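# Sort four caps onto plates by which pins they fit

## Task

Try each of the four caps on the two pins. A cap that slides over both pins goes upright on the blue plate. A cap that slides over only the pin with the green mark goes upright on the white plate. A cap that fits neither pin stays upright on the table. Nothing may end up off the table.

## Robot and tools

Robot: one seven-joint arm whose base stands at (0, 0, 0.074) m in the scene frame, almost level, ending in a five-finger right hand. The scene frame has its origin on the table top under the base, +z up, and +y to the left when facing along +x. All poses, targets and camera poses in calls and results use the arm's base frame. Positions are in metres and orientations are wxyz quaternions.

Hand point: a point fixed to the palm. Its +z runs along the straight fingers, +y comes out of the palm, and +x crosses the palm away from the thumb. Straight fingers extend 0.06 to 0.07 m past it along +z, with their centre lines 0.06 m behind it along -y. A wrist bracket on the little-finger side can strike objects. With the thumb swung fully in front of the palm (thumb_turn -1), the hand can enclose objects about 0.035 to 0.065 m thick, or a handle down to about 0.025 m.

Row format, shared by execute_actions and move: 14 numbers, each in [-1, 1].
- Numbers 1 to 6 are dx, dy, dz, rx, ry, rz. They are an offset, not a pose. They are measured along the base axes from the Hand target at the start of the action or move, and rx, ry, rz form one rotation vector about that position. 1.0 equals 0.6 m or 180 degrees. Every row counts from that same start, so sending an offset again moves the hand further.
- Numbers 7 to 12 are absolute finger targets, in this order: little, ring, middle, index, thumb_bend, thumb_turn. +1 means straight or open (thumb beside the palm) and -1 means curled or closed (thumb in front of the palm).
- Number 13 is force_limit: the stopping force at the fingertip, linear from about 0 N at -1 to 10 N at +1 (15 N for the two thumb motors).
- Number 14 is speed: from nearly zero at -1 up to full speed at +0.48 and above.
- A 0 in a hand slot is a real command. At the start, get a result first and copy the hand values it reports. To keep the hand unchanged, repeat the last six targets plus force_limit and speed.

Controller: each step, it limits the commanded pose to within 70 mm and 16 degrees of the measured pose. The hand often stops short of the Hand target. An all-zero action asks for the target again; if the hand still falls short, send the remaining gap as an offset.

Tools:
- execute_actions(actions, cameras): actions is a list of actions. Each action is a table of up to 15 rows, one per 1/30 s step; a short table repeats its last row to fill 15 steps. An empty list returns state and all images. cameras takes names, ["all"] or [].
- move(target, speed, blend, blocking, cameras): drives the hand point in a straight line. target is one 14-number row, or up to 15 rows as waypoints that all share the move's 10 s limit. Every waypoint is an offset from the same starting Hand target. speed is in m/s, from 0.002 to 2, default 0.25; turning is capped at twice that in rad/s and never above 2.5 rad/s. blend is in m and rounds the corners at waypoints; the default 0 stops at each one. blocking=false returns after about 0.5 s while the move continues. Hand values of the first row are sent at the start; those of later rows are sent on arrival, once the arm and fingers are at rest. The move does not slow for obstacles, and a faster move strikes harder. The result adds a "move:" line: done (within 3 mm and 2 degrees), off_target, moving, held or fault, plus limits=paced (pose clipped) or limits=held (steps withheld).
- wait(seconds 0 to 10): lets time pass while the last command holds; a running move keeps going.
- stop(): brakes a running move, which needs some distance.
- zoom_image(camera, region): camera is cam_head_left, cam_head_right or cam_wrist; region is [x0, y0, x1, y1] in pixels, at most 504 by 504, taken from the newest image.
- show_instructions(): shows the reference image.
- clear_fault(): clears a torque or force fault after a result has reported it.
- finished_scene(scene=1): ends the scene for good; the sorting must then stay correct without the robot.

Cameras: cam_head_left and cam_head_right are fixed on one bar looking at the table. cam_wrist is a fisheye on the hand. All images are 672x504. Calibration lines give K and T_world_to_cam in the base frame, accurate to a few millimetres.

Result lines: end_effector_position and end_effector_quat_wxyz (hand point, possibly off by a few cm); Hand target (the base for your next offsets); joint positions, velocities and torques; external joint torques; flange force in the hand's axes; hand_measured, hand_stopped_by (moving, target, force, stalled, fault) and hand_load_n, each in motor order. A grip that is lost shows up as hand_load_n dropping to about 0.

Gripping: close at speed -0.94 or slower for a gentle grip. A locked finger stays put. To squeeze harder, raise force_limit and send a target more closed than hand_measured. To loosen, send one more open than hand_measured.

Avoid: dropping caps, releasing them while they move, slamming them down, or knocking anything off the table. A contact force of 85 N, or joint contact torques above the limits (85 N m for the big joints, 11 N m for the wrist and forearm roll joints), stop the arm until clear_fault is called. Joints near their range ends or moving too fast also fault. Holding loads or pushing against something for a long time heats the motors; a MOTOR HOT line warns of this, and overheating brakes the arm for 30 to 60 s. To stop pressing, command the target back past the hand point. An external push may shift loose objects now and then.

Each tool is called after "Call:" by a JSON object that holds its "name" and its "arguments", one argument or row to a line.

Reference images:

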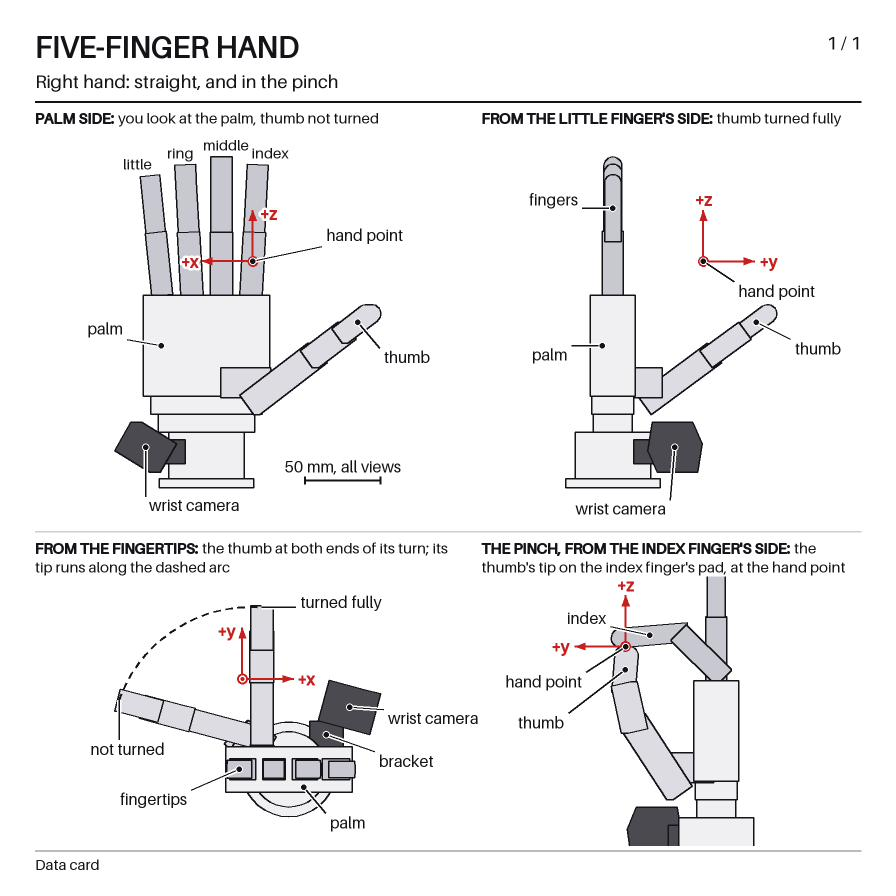

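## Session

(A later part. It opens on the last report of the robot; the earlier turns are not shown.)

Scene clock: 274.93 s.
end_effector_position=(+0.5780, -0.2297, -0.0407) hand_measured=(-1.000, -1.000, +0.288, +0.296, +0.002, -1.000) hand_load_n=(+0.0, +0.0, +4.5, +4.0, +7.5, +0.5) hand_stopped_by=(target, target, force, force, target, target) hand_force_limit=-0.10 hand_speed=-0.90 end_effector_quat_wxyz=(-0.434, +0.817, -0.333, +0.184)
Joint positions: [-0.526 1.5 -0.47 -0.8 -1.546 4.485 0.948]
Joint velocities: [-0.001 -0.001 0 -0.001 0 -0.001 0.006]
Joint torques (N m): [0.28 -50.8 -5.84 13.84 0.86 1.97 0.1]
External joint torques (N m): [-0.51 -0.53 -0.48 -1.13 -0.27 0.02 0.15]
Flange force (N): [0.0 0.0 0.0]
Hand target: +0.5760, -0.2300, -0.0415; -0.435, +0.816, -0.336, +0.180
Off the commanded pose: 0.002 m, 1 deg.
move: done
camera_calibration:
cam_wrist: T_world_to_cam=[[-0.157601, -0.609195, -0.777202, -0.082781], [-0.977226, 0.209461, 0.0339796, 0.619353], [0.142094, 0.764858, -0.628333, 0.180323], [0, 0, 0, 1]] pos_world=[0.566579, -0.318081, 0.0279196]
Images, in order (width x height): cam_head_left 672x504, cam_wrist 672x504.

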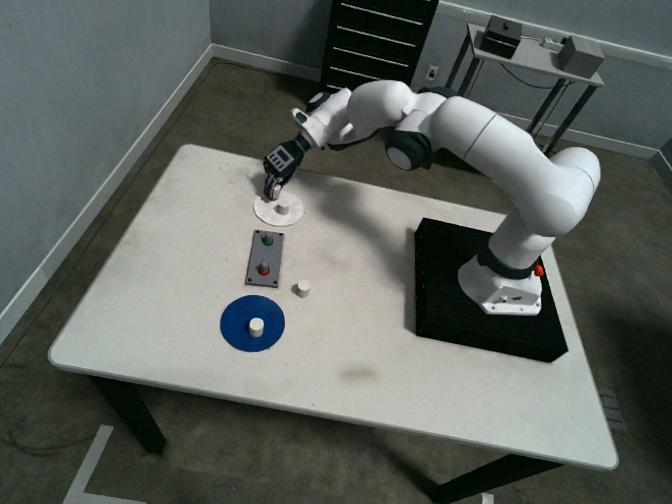

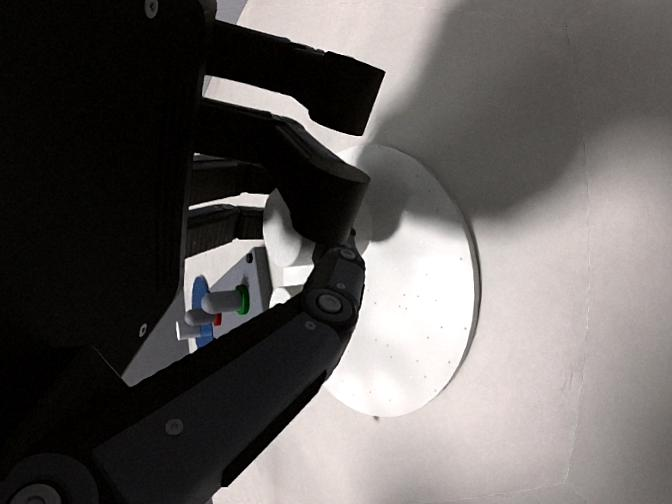

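Call:
{"name": "move", "arguments": {
  "target": [
    [0,0,-0.0225,0,0,0,-1,-1,0.1,0.1,0.0,-1,-0.1,-0.9]
  ],
  "speed": [0.05],
  "cameras": []
}}

Call:
{"name": "move", "arguments": {
  "target": [
    [0,0,-0.0042,0,0,0,-1,-1,0.1,0.1,0.0,-1,-0.1,-0.9]
  ],
  "speed": [0.02],
  "cameras": ["cam_wrist"]
}}

Scene clock: 277.40 s.
end_effector_position=(+0.5773, -0.2292, -0.0537) hand_measured=(-1.000, -1.000, +0.288, +0.296, +0.002, -1.000) hand_load_n=(+0.0, +0.0, +4.0, +4.0, +7.5, +0.5) hand_stopped_by=(target, target, force, force, target, target) hand_force_limit=-0.10 hand_speed=-0.90 end_effector_quat_wxyz=(-0.435, +0.817, -0.332, +0.183)
Joint positions: [-0.549 1.568 -0.472 -0.691 -1.546 4.481 0.987]
Joint velocities: [-0.001 0.001 -0.001 0 0 -0.001 0.005]
Joint torques (N m): [0.31 -50.75 -5.14 14 1.11 1.64 0.11]
External joint torques (N m): [-0.38 -0.45 -0.47 -1.2 -0.06 -0.26 0.16]
Flange force (N): [0.0 0.0 0.0]
Hand target: +0.5760, -0.2300, -0.0550; -0.435, +0.816, -0.336, +0.180
Off the commanded pose: 0.002 m, 1 deg.
move: done
No camera images: "cameras" was empty.

Scene clock: 278.53 s.
end_effector_position=(+0.5772, -0.2292, -0.0563) hand_measured=(-1.000, -1.000, +0.288, +0.296, +0.002, -1.000) hand_load_n=(+0.0, +0.0, +4.0, +3.5, +7.5, +0.5) hand_stopped_by=(target, target, force, force, target, target) hand_force_limit=-0.10 hand_speed=-0.90 end_effector_quat_wxyz=(-0.435, +0.817, -0.332, +0.182)
Joint positions: [-0.557 1.59 -0.476 -0.651 -1.546 4.481 1.005]
Joint velocities: [-0.001 -0.001 0 0.001 0 0 0.008]
Joint torques (N m): [0.29 -50.78 -4.91 14.09 1.18 1.61 0.09]
External joint torques (N m): [-0.26 -0.61 -0.46 -1.12 0.01 -0.27 0.14]
Flange force (N): [0.0 0.0 0.0]
Hand target: +0.5760, -0.2300, -0.0576; -0.435, +0.816, -0.336, +0.180
Off the commanded pose: 0.002 m, 1 deg.
move: done
camera_calibration:
cam_wrist: T_world_to_cam=[[-0.156123, -0.607982, -0.778449, -0.0953183], [-0.977866, 0.206281, 0.035008, 0.618674], [0.139295, 0.766685, -0.626731, 0.172453], [0, 0, 0, 1]] pos_world=[0.566077, -0.317789, 0.0122225]
Images, in order (width x height): cam_wrist 672x504.

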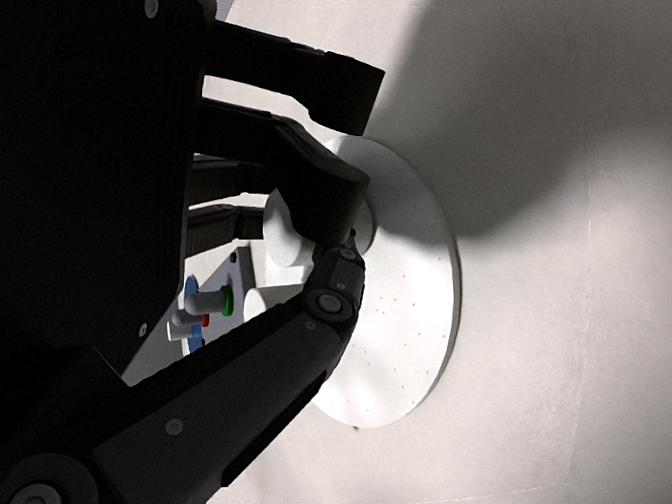

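Call:
{"name": "move", "arguments": {
  "target": [
    [0,0,-0.0033,0,0,0,-1,-1,0.1,0.1,0.0,-1,-0.1,-0.9]
  ],
  "speed": [0.02],
  "cameras": ["cam_wrist"]
}}

Call:
{"name": "zoom_image", "arguments": {
  "camera": "cam_wrist",
  "region": [300, 150, 450, 290]
}}

Scene clock: 279.87 s.
end_effector_position=(+0.5771, -0.2292, -0.0583) hand_measured=(-1.000, -1.000, +0.288, +0.296, +0.002, -1.000) hand_load_n=(+0.5, +0.0, +4.0, +3.5, +7.5, +0.5) hand_stopped_by=(target, target, force, force, target, target) hand_force_limit=-0.10 hand_speed=-0.90 end_effector_quat_wxyz=(-0.435, +0.817, -0.332, +0.182)
Joint positions: [-0.563 1.606 -0.478 -0.62 -1.546 4.481 1.019]
Joint velocities: [-0.001 0 0.001 0 0 0.001 0.007]
Joint torques (N m): [0.3 -50.68 -4.68 14.17 1.23 1.55 0.04]
External joint torques (N m): [-0.16 -0.49 -0.4 -1.1 0.04 -0.32 0.09]
Flange force (N): [0.0 0.0 0.0]
Hand target: +0.5760, -0.2300, -0.0595; -0.435, +0.816, -0.336, +0.180
Off the commanded pose: 0.002 m, 1 deg.
move: done
camera_calibration:
cam_wrist: T_world_to_cam=[[-0.156144, -0.608003, -0.778429, -0.0968093], [-0.977891, 0.206141, 0.0351439, 0.618692], [0.139099, 0.766706, -0.626748, 0.171241], [0, 0, 0, 1]] pos_world=[0.566077, -0.31769, 0.0102227]
Images, in order (width x height): cam_wrist 672x504.

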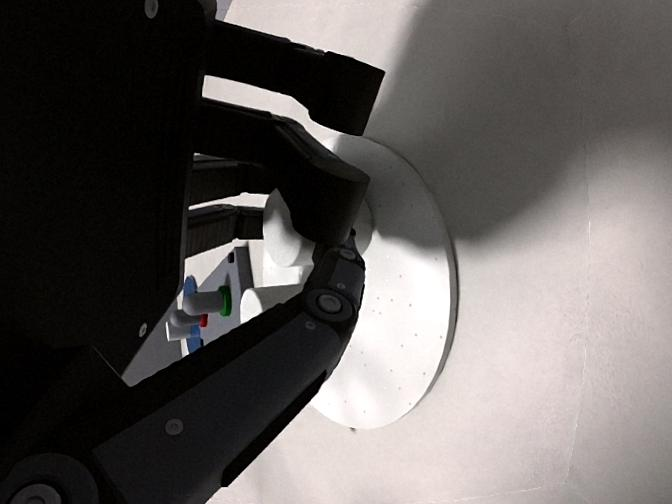

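Scaled by 3.360 from the camera's 672x504 image, which has a finer 960x720 frame.

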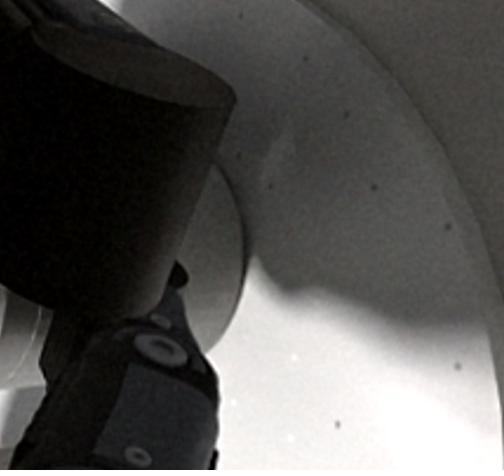

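Call:
{"name": "move", "arguments": {
  "target": [
    [0,0,-0.0025,0,0,0,-1,-1,0.1,0.1,0.0,-1,-0.1,-0.9]
  ],
  "speed": [0.02],
  "cameras": []
}}

Scene clock: 281.03 s.
end_effector_position=(+0.5774, -0.2293, -0.0588) hand_measured=(-1.000, -1.000, +0.288, +0.296, +0.002, -1.000) hand_load_n=(+0.0, +0.0, +4.0, +4.0, +7.5, +0.5) hand_stopped_by=(target, target, force, force, target, target) hand_force_limit=-0.10 hand_speed=-0.90 end_effector_quat_wxyz=(-0.435, +0.817, -0.332, +0.183)
Joint positions: [-0.568 1.618 -0.48 -0.595 -1.546 4.481 1.03]
Joint velocities: [0 0.001 0 0.001 0.002 0.001 0.007]
Joint torques (N m): [0.3 -49.85 -4.57 13.78 1.08 1.43 0.14]
External joint torques (N m): [-0.33 0.47 -0.51 -1.64 -0.13 -0.42 0.19]
Flange force (N): [0.0 0.0 0.0]
Hand target: +0.5760, -0.2300, -0.0610; -0.435, +0.816, -0.336, +0.180
Off the commanded pose: 0.003 m, 1 deg.
move: done
No camera images: "cameras" was empty.

Call:
{"name": "move", "arguments": {
  "target": [
    [0,0,0.0022,0,0,0,-1,-1,0.1,0.1,0.0,-1,-0.1,-0.9],
    [0,0,0.0022,0,0,0,-1,-1,0.5,0.5,0.25,-1,-0.1,-0.6],
    [0,0,0.0022,0,0,0,-1,-1,0.62,0.62,0.4,-1,-0.1,-0.4],
    [0,0,0.09,0,0,0,-1,-1,0.62,0.62,0.4,-1,-0.1,-0.4]
  ],
  "speed": [0.03, 0.03, 0.03, 0.07],
  "cameras": ["cam_wrist", "cam_head_left"]
}}

Call:
{"name": "zoom_image", "arguments": {
  "camera": "cam_head_left",
  "region": [210, 150, 380, 280]
}}

Scene clock: 286.00 s.
end_effector_position=(+0.5752, -0.2304, -0.0070) hand_measured=(-1.000, -1.000, +0.620, +0.620, +0.400, -1.000) hand_load_n=(+0.0, +0.0, +0.0, -0.5, +0.0, +0.0) hand_stopped_by=(target, target, target, target, target, target) hand_force_limit=-0.10 hand_speed=-0.40 end_effector_quat_wxyz=(-0.436, +0.814, -0.340, +0.177)
Joint positions: [-0.492 1.392 -0.49 -0.939 -1.548 4.513 0.941]
Joint velocities: [-0.001 0 -0.001 0.001 -0.001 0.001 -0.005]
Joint torques (N m): [1.45 -51.78 -6.7 12.65 1.04 1.76 -0.43]
External joint torques (N m): [0.84 -1.56 -0.03 -2.04 -0.01 -0.23 -0.38]
Flange force (N): [0.0 0.0 0.0]
Hand target: +0.5760, -0.2300, -0.0070; -0.435, +0.816, -0.336, +0.180
Off the commanded pose: 0.001 m, 1 deg.
move: done
camera_calibration:
cam_wrist: T_world_to_cam=[[-0.172621, -0.598767, -0.7821, -0.0463547], [-0.975215, 0.215469, 0.0502835, 0.615897], [0.13841, 0.771396, -0.621121, 0.206034], [0, 0, 0, 1]] pos_world=[0.564113, -0.319396, 0.0607486]
Images, in order (width x height): cam_head_left 672x504, cam_wrist 672x504.

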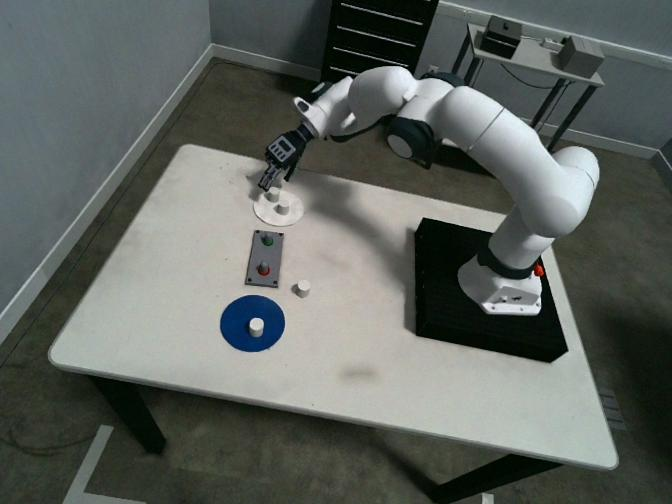

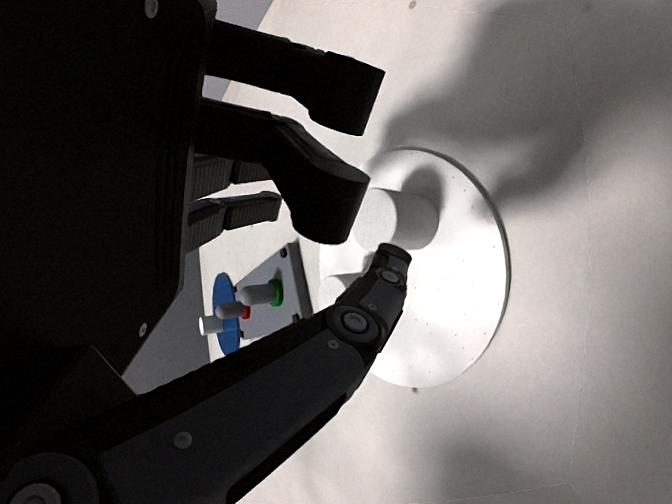

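Scaled by 2.965.

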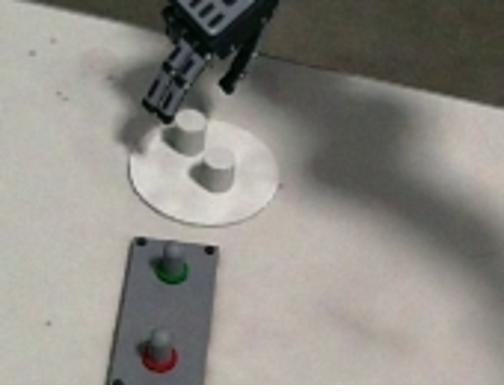

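Call:
{"name": "move", "arguments": {
  "target": [
    [-0.04,0.08,0.035,0,0,0,-1,-1,0.62,0.62,0.4,-1,-0.1,-0.4],
    [-0.235,0.5042,0.035,0,0,0,-1,-1,0.62,0.62,0.4,-1,-0.1,-0.4],
    [-0.235,0.5042,0.0033,0,0,0,-1,-1,0.62,0.62,0.4,-1,-0.1,-0.4]
  ],
  "speed": [0.15, 0.22, 0.1],
  "blend": 0.015,
  "cameras": ["cam_wrist"]
}}

Call:
{"name": "zoom_image", "arguments": {
  "camera": "cam_wrist",
  "region": [330, 170, 490, 290]
}}

Scene clock: 289.53 s.
end_effector_position=(+0.4343, +0.0729, -0.0046) hand_measured=(-1.000, -1.000, +0.620, +0.620, +0.400, -1.000) hand_load_n=(+0.0, +0.0, +0.0, +0.0, +0.0, +0.0) hand_stopped_by=(target, target, target, target, target, target) hand_force_limit=-0.10 hand_speed=-0.40 end_effector_quat_wxyz=(-0.435, +0.815, -0.340, +0.177)
Joint positions: [0.138 0.835 -0.421 -2.483 -0.995 4.447 0.082]
Joint velocities: [-0.001 0.001 0.001 0.001 0 0 -0.005]
Joint torques (N m): [1.25 -31.68 -5.59 2.75 0.12 2.59 -0.3]
External joint torques (N m): [0.83 0.24 -0.47 -0.82 0.24 0.02 -0.25]
Flange force (N): [-4.1 -0.2 -1.3]
Hand target: +0.4350, +0.0725, -0.0051; -0.435, +0.816, -0.336, +0.180
Off the commanded pose: 0.001 m, 1 deg.
move: done; blend cut to 0.0095 m at target 2
camera_calibration:
cam_wrist: T_world_to_cam=[[-0.173075, -0.599287, -0.781601, 0.113055], [-0.975246, 0.215167, 0.0509779, 0.413075], [0.137624, 0.771076, -0.621693, -0.00652581], [0, 0, 0, 1]] pos_world=[0.423315, -0.0160957, 0.063249]
Images, in order (width x height): cam_wrist 672x504.

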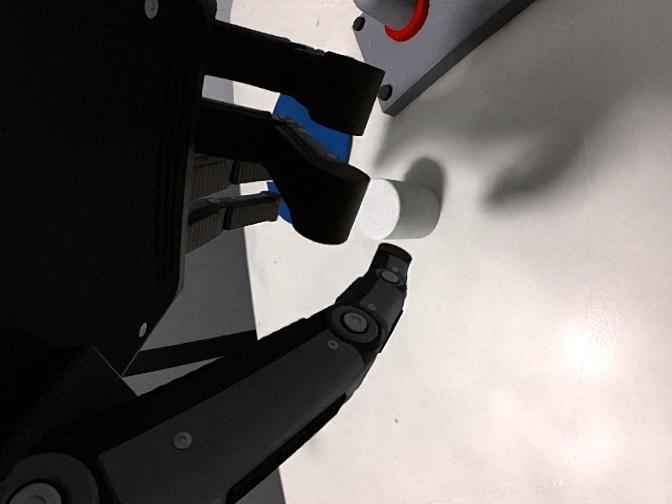

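Scaled by 3.150 from the camera's 672x504 image, which has a finer 960x720 frame.

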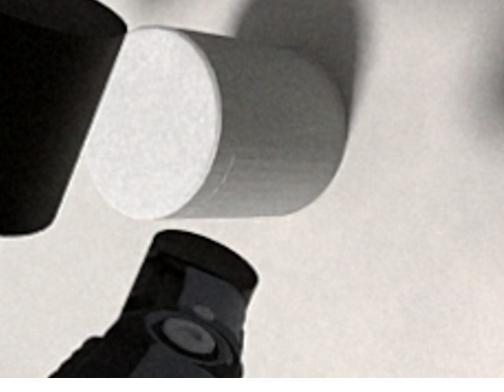

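Call:
{"name": "move", "arguments": {
  "target": [
    [0.0145,0.0052,0,0,0,0,-1,-1,0.62,0.62,0.4,-1,-0.1,-0.4]
  ],
  "speed": [0.08],
  "cameras": ["cam_wrist"]
}}

Call:
{"name": "zoom_image", "arguments": {
  "camera": "cam_wrist",
  "region": [330, 170, 490, 290]
}}

Scene clock: 291.00 s.
end_effector_position=(+0.4434, +0.0755, -0.0045) hand_measured=(-1.000, -1.000, +0.620, +0.620, +0.400, -1.000) hand_load_n=(+0.0, +0.0, +0.0, +0.0, +0.0, +0.0) hand_stopped_by=(target, target, target, target, target, target) hand_force_limit=-0.10 hand_speed=-0.40 end_effector_quat_wxyz=(-0.435, +0.817, -0.333, +0.181)
Joint positions: [0.138 0.835 -0.413 -2.46 -0.993 4.434 0.083]
Joint velocities: [0.002 -0.001 0.001 0 0 -0.005 0.003]
Joint torques (N m): [0.65 -32.8 -4.82 3.16 0.09 2.22 0.09]
External joint torques (N m): [0.31 -0.43 0.31 -0.83 0.16 -0.35 0.15]
Flange force (N): [-3.2 -2.6 -1.1]
Hand target: +0.4437, +0.0756, -0.0051; -0.435, +0.816, -0.336, +0.180
Off the commanded pose: 0.001 m, 0 deg.
move: done
camera_calibration:
cam_wrist: T_world_to_cam=[[-0.157999, -0.606499, -0.779227, 0.110066], [-0.977804, 0.20607, 0.037872, 0.423184], [0.137606, 0.767915, -0.625596, -0.00945032], [0, 0, 0, 1]] pos_world=[0.432482, -0.0131934, 0.0638276]
Images, in order (width x height): cam_wrist 672x504.

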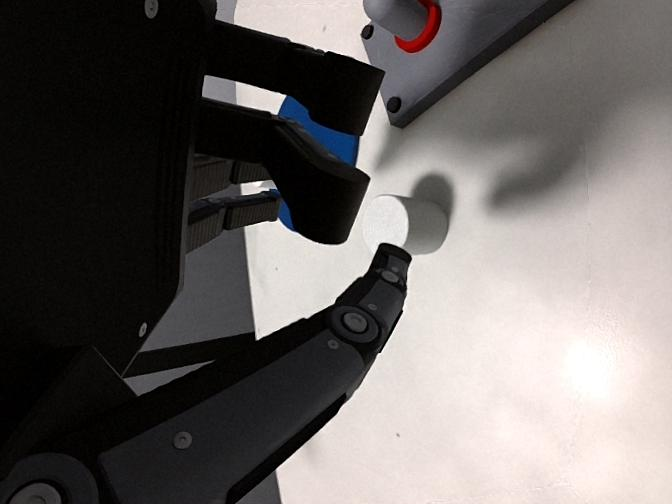

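Scaled by 3.150 from the camera's 672x504 image, which has a finer 960x720 frame.

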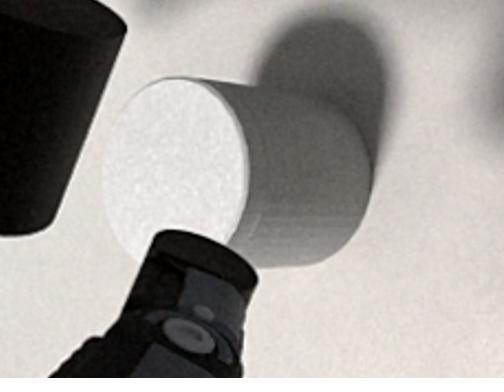

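Call:
{"name": "move", "arguments": {
  "target": [
    [0,-0.0005,-0.0875,0,0,0,-1,-1,0.62,0.62,0.4,-1,-0.1,-0.4],
    [0,-0.0005,-0.0915,0,0,0,-1,-1,0.62,0.62,0.4,-1,-0.1,-0.4],
    [0,-0.0005,-0.0915,0,0,0,-1,-1,0.62,0.62,0.0,-1,-0.1,-0.6],
    [0,-0.0005,-0.0915,0,0,0,-1,-1,0.1,0.1,0.0,-1,-0.1,-0.9]
  ],
  "speed": [0.08,0.03,0.03,0.03],
  "cameras": ["cam_wrist"]
}}

Scene clock: 295.47 s.
end_effector_position=(+0.4437, +0.0756, -0.0588) hand_measured=(-1.000, -1.000, +0.296, +0.278, +0.002, -1.000) hand_load_n=(+0.0, +0.0, +2.5, +6.5, +8.5, +0.0) hand_stopped_by=(target, target, force, force, target, target) hand_force_limit=-0.10 hand_speed=-0.90 end_effector_quat_wxyz=(-0.436, +0.814, -0.339, +0.178)
Joint positions: [0.117 1.01 -0.364 -2.357 -0.92 4.482 0.05]
Joint torques (N m): [1.27 -33.69 -5.48 1.56 0.06 2.27 -0.38]
External joint torques (N m): [0.88 0.26 -0.18 -1.05 0.25 -0.31 -0.33]
Flange force (N): [-4.8 -1.1 -1.4]
Hand target: +0.4437, +0.0753, -0.0600; -0.435, +0.816, -0.336, +0.179
Off the commanded pose: 0.001 m, 0 deg.
move: done
camera_calibration:
cam_wrist: T_world_to_cam=[[-0.169606, -0.59936, -0.782305, 0.0723236], [-0.975659, 0.214085, 0.0475056, 0.424422], [0.139007, 0.77132, -0.621082, -0.0442321], [0, 0, 0, 1]] pos_world=[0.432507, -0.0133973, 0.00894493]
Images, in order (width x height): cam_wrist 672x504.

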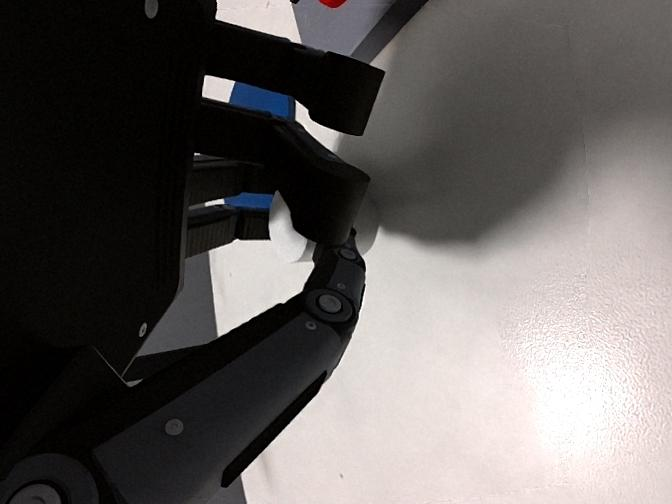

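Call:
{"name": "move", "arguments": {
  "target": [
    [0,0,0.1083,0,0,0,-1,-1,0.1,0.1,0.0,-1,-0.1,-0.9],
    [0.1922,-0.222,0.1083,0,0,0,-1,-1,0.1,0.1,0.0,-1,-0.1,-0.9],
    [0.1922,-0.222,0.0758,0,0,0,-1,-1,0.1,0.1,0.0,-1,-0.1,-0.9]
  ],
  "speed": [0.08, 0.15, 0.06],
  "blend": 0.005,
  "cameras": ["cam_wrist"]
}}

Call:
{"name": "zoom_image", "arguments": {
  "camera": "cam_wrist",
  "region": [330, 170, 450, 280]
}}

Scene clock: 299.20 s.
end_effector_position=(+0.5600, -0.0576, -0.0133) hand_measured=(-1.000, -1.000, +0.296, +0.278, +0.002, -1.000) hand_load_n=(+0.0, +0.0, +2.0, +6.5, +9.5, +0.0) hand_stopped_by=(target, target, force, force, target, target) hand_force_limit=-0.10 hand_speed=-0.90 end_effector_quat_wxyz=(-0.435, +0.817, -0.333, +0.182)
Joint positions: [-0.146 1.047 -0.43 -1.79 -1.323 4.364 0.487]
Joint velocities: [0 0 -0.001 0.001 0 0.001 0.006]
Joint torques (N m): [0.24 -42.73 -7.06 9.58 0.47 2.07 0.09]
External joint torques (N m): [0.03 -0.18 0.36 -0.93 -0.25 -0.32 0.14]
Flange force (N): [-4.2 -1.3 -1.6]
Hand target: +0.5590, -0.0579, -0.0145; -0.435, +0.816, -0.336, +0.179
Off the commanded pose: 0.002 m, 1 deg.
move: done
camera_calibration:
cam_wrist: T_world_to_cam=[[-0.156811, -0.607439, -0.778735, 0.0402562], [-0.977684, 0.207086, 0.0353386, 0.564935], [0.139799, 0.766899, -0.626357, 0.0698299], [0, 0, 0, 1]] pos_world=[0.548879, -0.146089, 0.0551233]
Images, in order (width x height): cam_wrist 672x504.

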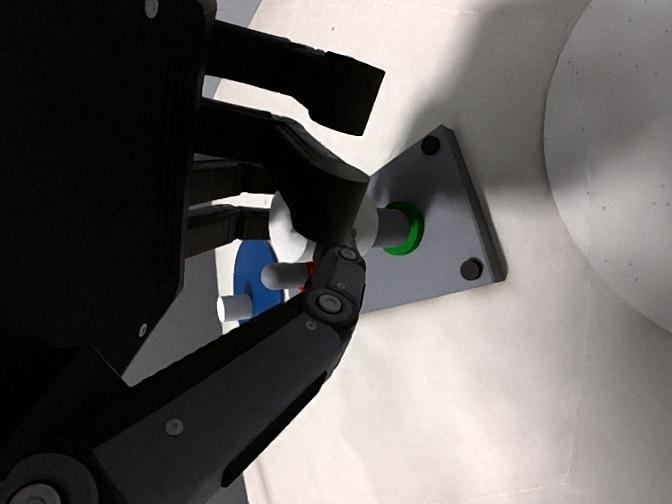

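Scaled by 4.200 from the camera's 672x504 image, which has a finer 960x720 frame.

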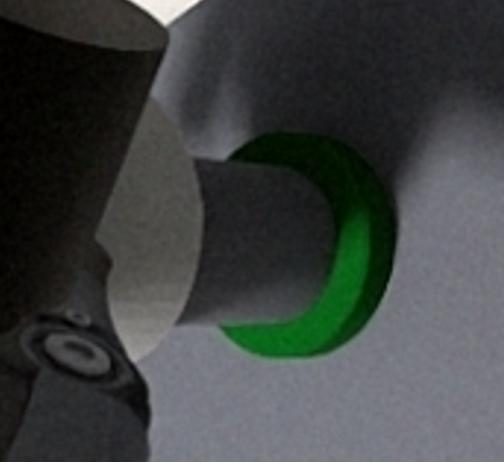

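Call:
{"name": "move", "arguments": {
  "target": [
    [-0.0030,0.0028,0,0,0,0,-1,-1,0.1,0.1,0.0,-1,-0.1,-0.9]
  ],
  "speed": [0.04],
  "cameras": ["cam_wrist"]
}}

Call:
{"name": "zoom_image", "arguments": {
  "camera": "cam_wrist",
  "region": [330, 170, 450, 280]
}}

Scene clock: 301.03 s.
end_effector_position=(+0.5573, -0.0571, -0.0143) hand_measured=(-1.000, -1.000, +0.296, +0.278, +0.002, -1.000) hand_load_n=(+0.0, +0.0, +2.5, +6.5, +9.5, +0.0) hand_stopped_by=(target, target, force, force, target, target) hand_force_limit=-0.10 hand_speed=-0.90 end_effector_quat_wxyz=(-0.435, +0.816, -0.336, +0.180)
Joint positions: [-0.146 1.045 -0.43 -1.798 -1.323 4.364 0.488]
Joint torques (N m): [1.14 -43.65 -7.11 8.23 0.7 2.15 -0.13]
External joint torques (N m): [0.67 -1.05 0.16 -2.28 -0.01 -0.25 -0.08]
Flange force (N): [-14.2 -3.7 -5.4]
Hand target: +0.5572, -0.0562, -0.0145; -0.435, +0.816, -0.336, +0.179
Off the commanded pose: 0.001 m, 0 deg.
move: done
camera_calibration:
cam_wrist: T_world_to_cam=[[-0.164532, -0.604013, -0.779806, 0.0438657], [-0.976613, 0.21069, 0.0428623, 0.561827], [0.138408, 0.768621, -0.624552, 0.070146], [0, 0, 0, 1]] pos_world=[0.546196, -0.145792, 0.0539354]
Images, in order (width x height): cam_wrist 672x504.

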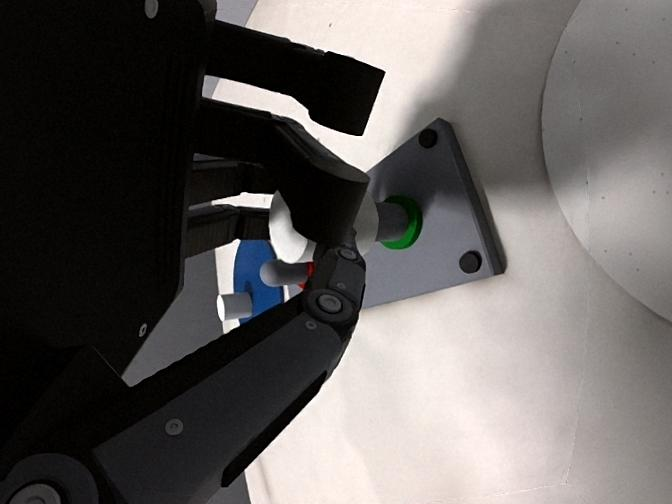

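Scaled by 4.200 from the camera's 672x504 image, which has a finer 960x720 frame.

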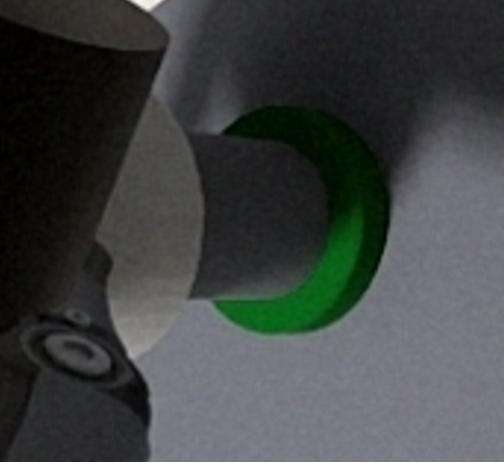

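Call:
{"name": "move", "arguments": {
  "target": [
    [0.0012,0.0045,0,0,0,0,-1,-1,0.1,0.1,0.0,-1,-0.1,-0.9],
    [0.0008,0.0038,-0.0035,0,0,0,-1,-1,0.1,0.1,0.0,-1,-0.1,-0.9]
  ],
  "speed": [0.04],
  "cameras": ["cam_wrist"]
}}

Call:
{"name": "zoom_image", "arguments": {
  "camera": "cam_wrist",
  "region": [330, 170, 450, 280]
}}

speed must be one number or one for each of the 2 targets, got a list of 1; nothing of the call was run

Scaled by 4.200 from the camera's 672x504 image, which has a finer 960x720 frame.

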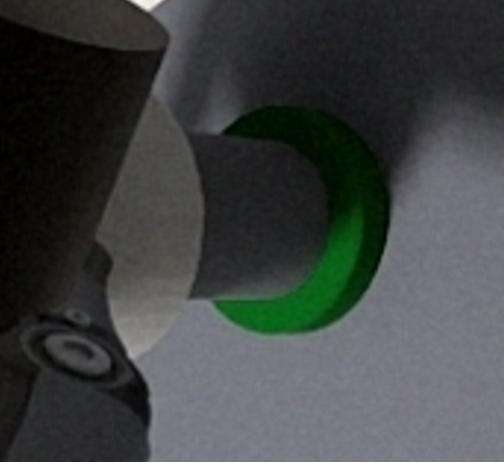

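Call:
{"name": "move", "arguments": {
  "target": [
    [0.0012,0.0045,0,0,0,0,-1,-1,0.1,0.1,0.0,-1,-0.1,-0.9],
    [0.0008,0.0038,-0.0035,0,0,0,-1,-1,0.1,0.1,0.0,-1,-0.1,-0.9]
  ],
  "speed": 0.04,
  "cameras": ["cam_wrist"]
}}

Call:
{"name": "zoom_image", "arguments": {
  "camera": "cam_wrist",
  "region": [330, 170, 450, 280]
}}

Scene clock: 302.70 s.
end_effector_position=(+0.5574, -0.0555, -0.0151) hand_measured=(-1.000, -1.000, +0.296, +0.278, +0.002, -1.000) hand_load_n=(+0.0, +0.0, +2.5, +5.5, +9.0, -0.5) hand_stopped_by=(target, target, force, force, target, target) hand_force_limit=-0.10 hand_speed=-0.90 end_effector_quat_wxyz=(-0.435, +0.815, -0.338, +0.179)
Joint positions: [-0.143 1.045 -0.43 -1.802 -1.318 4.362 0.488]
Joint velocities: [0.002 0 -0.001 0 0.004 0 0.001]
Joint torques (N m): [1.73 -42.27 -6.1 9.24 0.91 2.2 -0.24]
External joint torques (N m): [1.12 0.15 1.02 -1.18 0.21 -0.2 -0.18]
Flange force (N): [-8.0 -0.8 -0.2]
Hand target: +0.5577, -0.0539, -0.0166; -0.435, +0.816, -0.336, +0.179
Off the commanded pose: 0.002 m, 0 deg.
move: done
camera_calibration:
cam_wrist: T_world_to_cam=[[-0.167886, -0.602965, -0.779903, 0.0460628], [-0.975856, 0.213772, 0.0447939, 0.561484], [0.139713, 0.768593, -0.624296, 0.0676999], [0, 0, 0, 1]] pos_world=[0.546203, -0.144289, 0.0530383]
Images, in order (width x height): cam_wrist 672x504.

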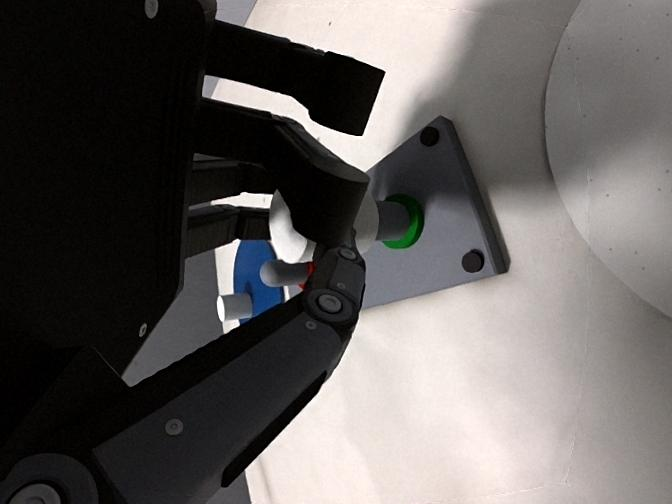

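Scaled by 4.200 from the camera's 672x504 image, which has a finer 960x720 frame.

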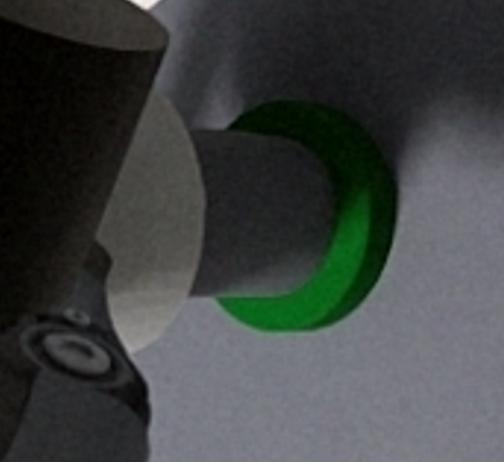

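Call:
{"name": "move", "arguments": {
  "target": [
    [0.0,0.0005,-0.0065,0,0,0,-1,-1,0.1,0.1,0.0,-1,-0.1,-0.9],
    [0.0,0.0005,-0.011,0,0,0,-1,-1,0.1,0.1,0.0,-1,-0.1,-0.9]
  ],
  "speed": 0.02,
  "cameras": ["cam_wrist"]
}}

Call:
{"name": "zoom_image", "arguments": {
  "camera": "cam_wrist",
  "region": [330, 170, 450, 280]
}}

Scene clock: 304.37 s.
end_effector_position=(+0.5579, -0.0555, -0.0183) hand_measured=(-1.000, -1.000, +0.296, +0.278, +0.002, -1.000) hand_load_n=(+0.0, +0.0, +2.5, +5.5, +7.5, +0.5) hand_stopped_by=(target, target, force, force, target, target) hand_force_limit=-0.10 hand_speed=-0.90 end_effector_quat_wxyz=(-0.437, +0.814, -0.339, +0.180)
Joint positions: [-0.144 1.059 -0.43 -1.793 -1.31 4.37 0.488]
Joint velocities: [0 0.001 -0.002 0 0.003 0.003 0]
Joint torques (N m): [3.02 -40.06 -5.41 9.34 1.3 1.17 -0.52]
External joint torques (N m): [2.37 2.44 1.77 -1.01 0.61 -1.23 -0.47]
Flange force (N): [-6.2 2.5 6.4]
Hand target: +0.5577, -0.0536, -0.0232; -0.435, +0.816, -0.336, +0.179
Off the commanded pose: 0.005 m, 0 deg.
move: off_target
camera_calibration:
cam_wrist: T_world_to_cam=[[-0.1673, -0.597758, -0.784026, 0.0435247], [-0.975567, 0.215235, 0.0440727, 0.562024], [0.142405, 0.772243, -0.619162, 0.0644218], [0, 0, 0, 1]] pos_world=[0.5464, -0.144699, 0.049242]
Images, in order (width x height): cam_wrist 672x504.

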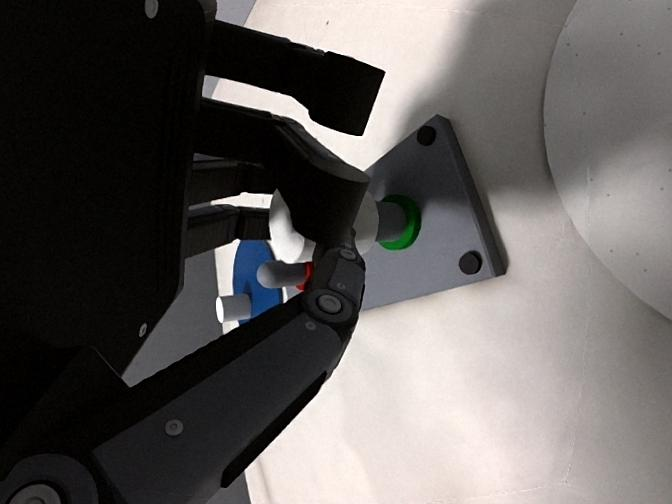

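Scaled by 4.200 from the camera's 672x504 image, which has a finer 960x720 frame.

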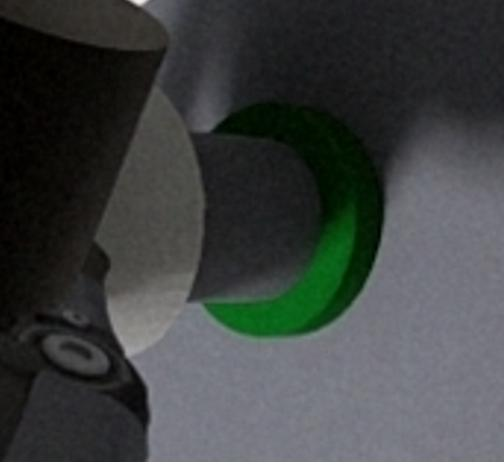

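Call:
{"name": "move", "arguments": {
  "target": [
    [0,-0.001,0.004,0,0,0,-1,-1,0.1,0.1,0.0,-1,-0.1,-0.9],
    [0,-0.002,0.006,0,0,0,-1,-1,0.35,0.35,0.06,-1,-0.1,-0.8],
    [0.003,0.001,0.006,0,0,0,-1,-1,0.35,0.35,0.06,-1,-0.1,-0.8],
    [-0.003,-0.005,0.006,0,0,0,-1,-1,0.35,0.35,0.06,-1,-0.1,-0.8],
    [0.0,-0.002,0.006,0,0,0,-1,-1,0.35,0.35,0.06,-1,-0.1,-0.8]
  ],
  "speed": 0.03,
  "cameras": ["cam_wrist"]
}}

Call:
{"name": "zoom_image", "arguments": {
  "camera": "cam_wrist",
  "region": [240, 170, 440, 320]
}}

Scene clock: 307.93 s.
end_effector_position=(+0.5572, -0.0555, -0.0191) hand_measured=(-1.000, -1.000, +0.350, +0.350, +0.060, -1.000) hand_load_n=(+0.0, +0.0, +0.0, +0.0, +0.0, +0.0) hand_stopped_by=(target, target, target, target, target, target) hand_force_limit=-0.10 hand_speed=-0.80 end_effector_quat_wxyz=(-0.435, +0.815, -0.338, +0.179)
Joint positions: [-0.137 1.059 -0.436 -1.794 -1.309 4.369 0.488]
Joint torques (N m): [0.88 -43.13 -7.15 9.23 0.66 2.21 -0.18]
External joint torques (N m): [0.36 -0.9 0.18 -0.99 -0.02 -0.19 -0.13]
Flange force (N): [-7.3 -2.4 -2.9]
Hand target: +0.5577, -0.0548, -0.0196; -0.435, +0.816, -0.336, +0.179
Off the commanded pose: 0.001 m, 0 deg.
move: done
camera_calibration:
cam_wrist: T_world_to_cam=[[-0.168284, -0.602287, -0.78034, 0.0431858], [-0.975859, 0.213589, 0.0455952, 0.561508], [0.139211, 0.769175, -0.623691, 0.0654849], [0, 0, 0, 1]] pos_world=[0.546104, -0.144291, 0.0489399]
Images, in order (width x height): cam_wrist 672x504.

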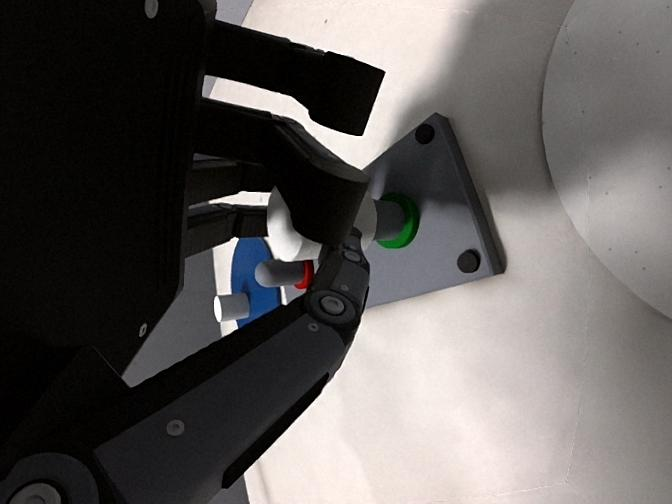

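Scaled by 2.520 from the camera's 672x504 image, which has a finer 960x720 frame.

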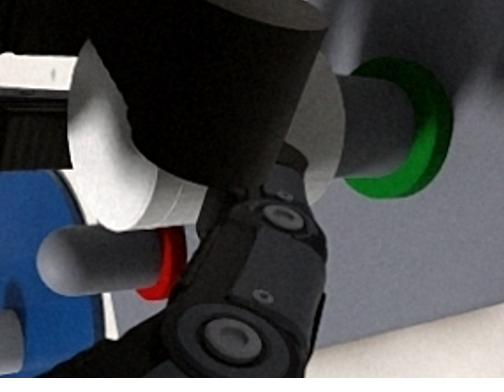

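Call:
{"name": "move", "arguments": {
  "target": [
    [0,0,0.0005,0,0,0,-1,-1,0.35,0.35,0.0,-1,-0.1,-0.7],
    [0,0,0.0005,0,0,0,-1,-1,0.1,0.1,0.0,-1,-0.1,-0.9],
    [0,0,-0.006,0,0,0,-1,-1,0.1,0.1,0.0,-1,-0.1,-0.9]
  ],
  "speed": 0.03,
  "cameras": ["cam_wrist"]
}}

Call:
{"name": "zoom_image", "arguments": {
  "camera": "cam_wrist",
  "region": [240, 170, 440, 320]
}}

Scene clock: 311.00 s.
end_effector_position=(+0.5579, -0.0554, -0.0192) hand_measured=(-1.000, -1.000, +0.306, +0.278, +0.002, -1.000) hand_load_n=(+0.0, +0.0, +1.5, +5.5, +7.5, +0.5) hand_stopped_by=(target, target, force, force, target, target) hand_force_limit=-0.10 hand_speed=-0.90 end_effector_quat_wxyz=(-0.437, +0.814, -0.337, +0.179)
Joint positions: [-0.138 1.064 -0.436 -1.789 -1.307 4.374 0.488]
Joint velocities: [-0.001 0.004 -0.002 0 0.004 0.005 -0.001]
Joint torques (N m): [2.07 -40.57 -6.41 9.46 1.22 1.32 -0.37]
External joint torques (N m): [1.44 1.85 0.9 -0.83 0.53 -1.07 -0.32]
Flange force (N): [-4.5 2.0 4.3]
Hand target: +0.5577, -0.0548, -0.0232; -0.435, +0.816, -0.336, +0.179
Off the commanded pose: 0.004 m, 0 deg.
move: off_target
camera_calibration:
cam_wrist: T_world_to_cam=[[-0.164695, -0.599706, -0.783088, 0.0414512], [-0.976344, 0.211891, 0.0430693, 0.562269], [0.1401, 0.771657, -0.620417, 0.06495], [0, 0, 0, 1]] pos_world=[0.546695, -0.1444, 0.0485395]
Images, in order (width x height): cam_wrist 672x504.

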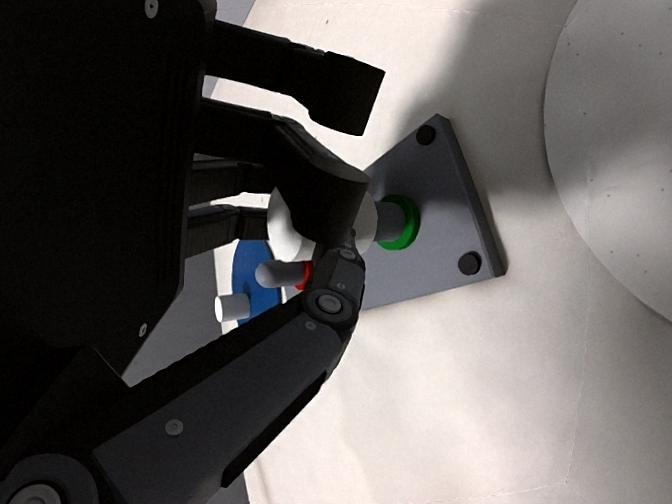

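Scaled by 2.520 from the camera's 672x504 image, which has a finer 960x720 frame.

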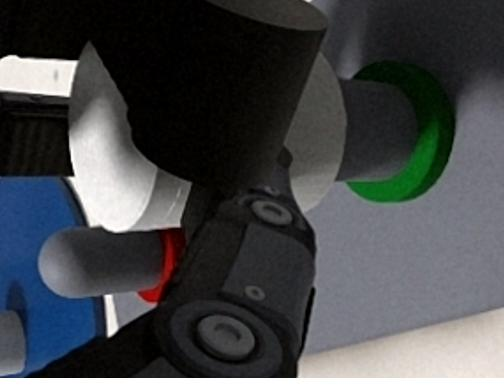

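Call:
{"name": "move", "arguments": {
  "target": [
    [0,0,0.047,0,0,0,-1,-1,0.1,0.1,0.0,-1,-0.1,-0.9],
    [-0.1878,0.1413,0.047,0,0,0,-1,-1,0.1,0.1,0.0,-1,-0.1,-0.9],
    [-0.1878,0.1413,-0.0447,0,0,0,-1,-1,0.1,0.1,0.0,-1,-0.1,-0.9]
  ],
  "speed": [0.08, 0.15, 0.08],
  "blend": 0.005,
  "cameras": ["cam_wrist", "cam_head_left"]
}}

Scene clock: 314.63 s.
end_effector_position=(+0.4443, +0.0304, -0.0497) hand_measured=(-1.000, -1.000, +0.306, +0.278, +0.002, -1.000) hand_load_n=(+0.0, +0.0, +1.5, +5.0, +9.5, +0.0) hand_stopped_by=(target, target, force, force, target, target) hand_force_limit=-0.10 hand_speed=-0.90 end_effector_quat_wxyz=(-0.435, +0.815, -0.340, +0.177)
Joint positions: [0.045 1.006 -0.424 -2.318 -1.038 4.493 0.086]
Joint velocities: [0 0 0 0.001 0 0.001 -0.005]
Joint torques (N m): [1.11 -34.17 -6.88 2.52 0.1 2.62 -0.41]
External joint torques (N m): [0.73 0.06 -0.38 -0.75 0.25 0.04 -0.36]
Flange force (N): [-4.3 -0.8 -1.5]
Hand target: +0.4450, +0.0300, -0.0500; -0.435, +0.816, -0.336, +0.179
Off the commanded pose: 0.001 m, 1 deg.
move: done
camera_calibration:
cam_wrist: T_world_to_cam=[[-0.17344, -0.599598, -0.781281, 0.0542006], [-0.975224, 0.215175, 0.0513578, 0.434256], [0.137318, 0.770832, -0.622063, -0.00304515], [0, 0, 0, 1]] pos_world=[0.433316, -0.058595, 0.0181492]
Images, in order (width x height): cam_head_left 672x504, cam_wrist 672x504.

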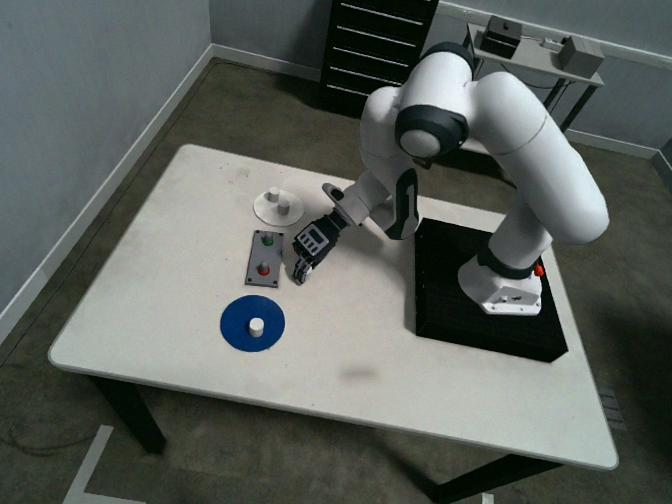

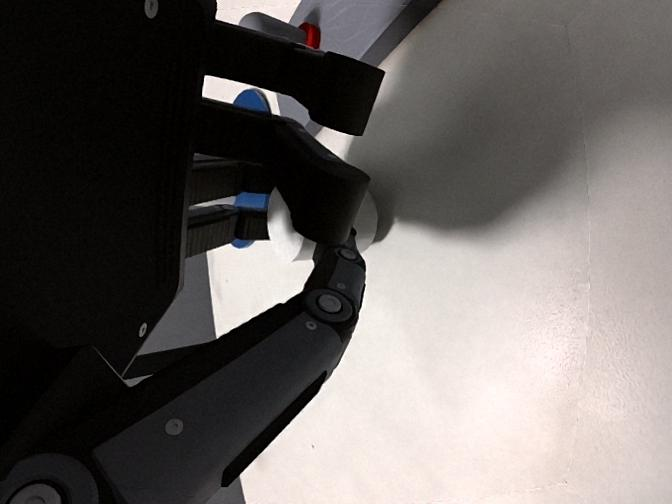

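Lower to contact in steps.

Call:
{"name": "move", "arguments": {
  "target": [0,0,-0.0133,0,0,0,-1,-1,0.1,0.1,0.0,-1,-0.1,-0.9],
  "speed": 0.03
}}

Call:
{"name": "move", "arguments": {
  "target": [0,0,-0.0042,0,0,0,-1,-1,0.1,0.1,0.0,-1,-0.1,-0.9],
  "speed": 0.02
}}

Scene clock: 315.63 s.
end_effector_position=(+0.4442, +0.0306, -0.0578) hand_measured=(-1.000, -1.000, +0.306, +0.278, +0.002, -1.000) hand_load_n=(+0.0, +0.0, +1.5, +5.0, +9.0, +0.0) hand_stopped_by=(target, target, force, force, target, target) hand_force_limit=-0.10 hand_speed=-0.90 end_effector_quat_wxyz=(-0.434, +0.816, -0.339, +0.177)
Joint positions: [0.045 1.031 -0.419 -2.302 -1.027 4.499 0.08]
Joint velocities: [0 0.001 0 0.003 0.004 0.005 -0.002]
Joint torques (N m): [0.67 -34.19 -6.54 2.36 0.17 2.61 -0.38]
External joint torques (N m): [0.18 0.18 -0.09 -0.73 0.34 0.03 -0.33]
Flange force (N): [-3.8 0.2 -1.0]
Hand target: +0.4450, +0.0300, -0.0580; -0.435, +0.816, -0.336, +0.179
Off the commanded pose: 0.001 m, 0 deg.
move: done

Scene clock: 316.33 s.
end_effector_position=(+0.4449, +0.0301, -0.0594) hand_measured=(-1.000, -1.000, +0.306, +0.278, +0.002, -1.000) hand_load_n=(+0.0, +0.0, +1.5, +5.0, +8.5, +0.0) hand_stopped_by=(target, target, force, force, target, target) hand_force_limit=-0.10 hand_speed=-0.90 end_effector_quat_wxyz=(-0.435, +0.815, -0.339, +0.178)
Joint positions: [0.045 1.039 -0.419 -2.297 -1.023 4.503 0.079]
Joint velocities: [0 0.003 -0.001 0.001 0.002 0.006 0]
Joint torques (N m): [0.8 -33.38 -6.39 2.25 0.08 2.34 -0.4]
External joint torques (N m): [0.43 1.05 0.2 -0.76 0.25 -0.24 -0.35]
Flange force (N): [-3.6 1.9 0.7]
Hand target: +0.4450, +0.0300, -0.0605; -0.435, +0.816, -0.336, +0.179
Off the commanded pose: 0.001 m, 0 deg.
move: done


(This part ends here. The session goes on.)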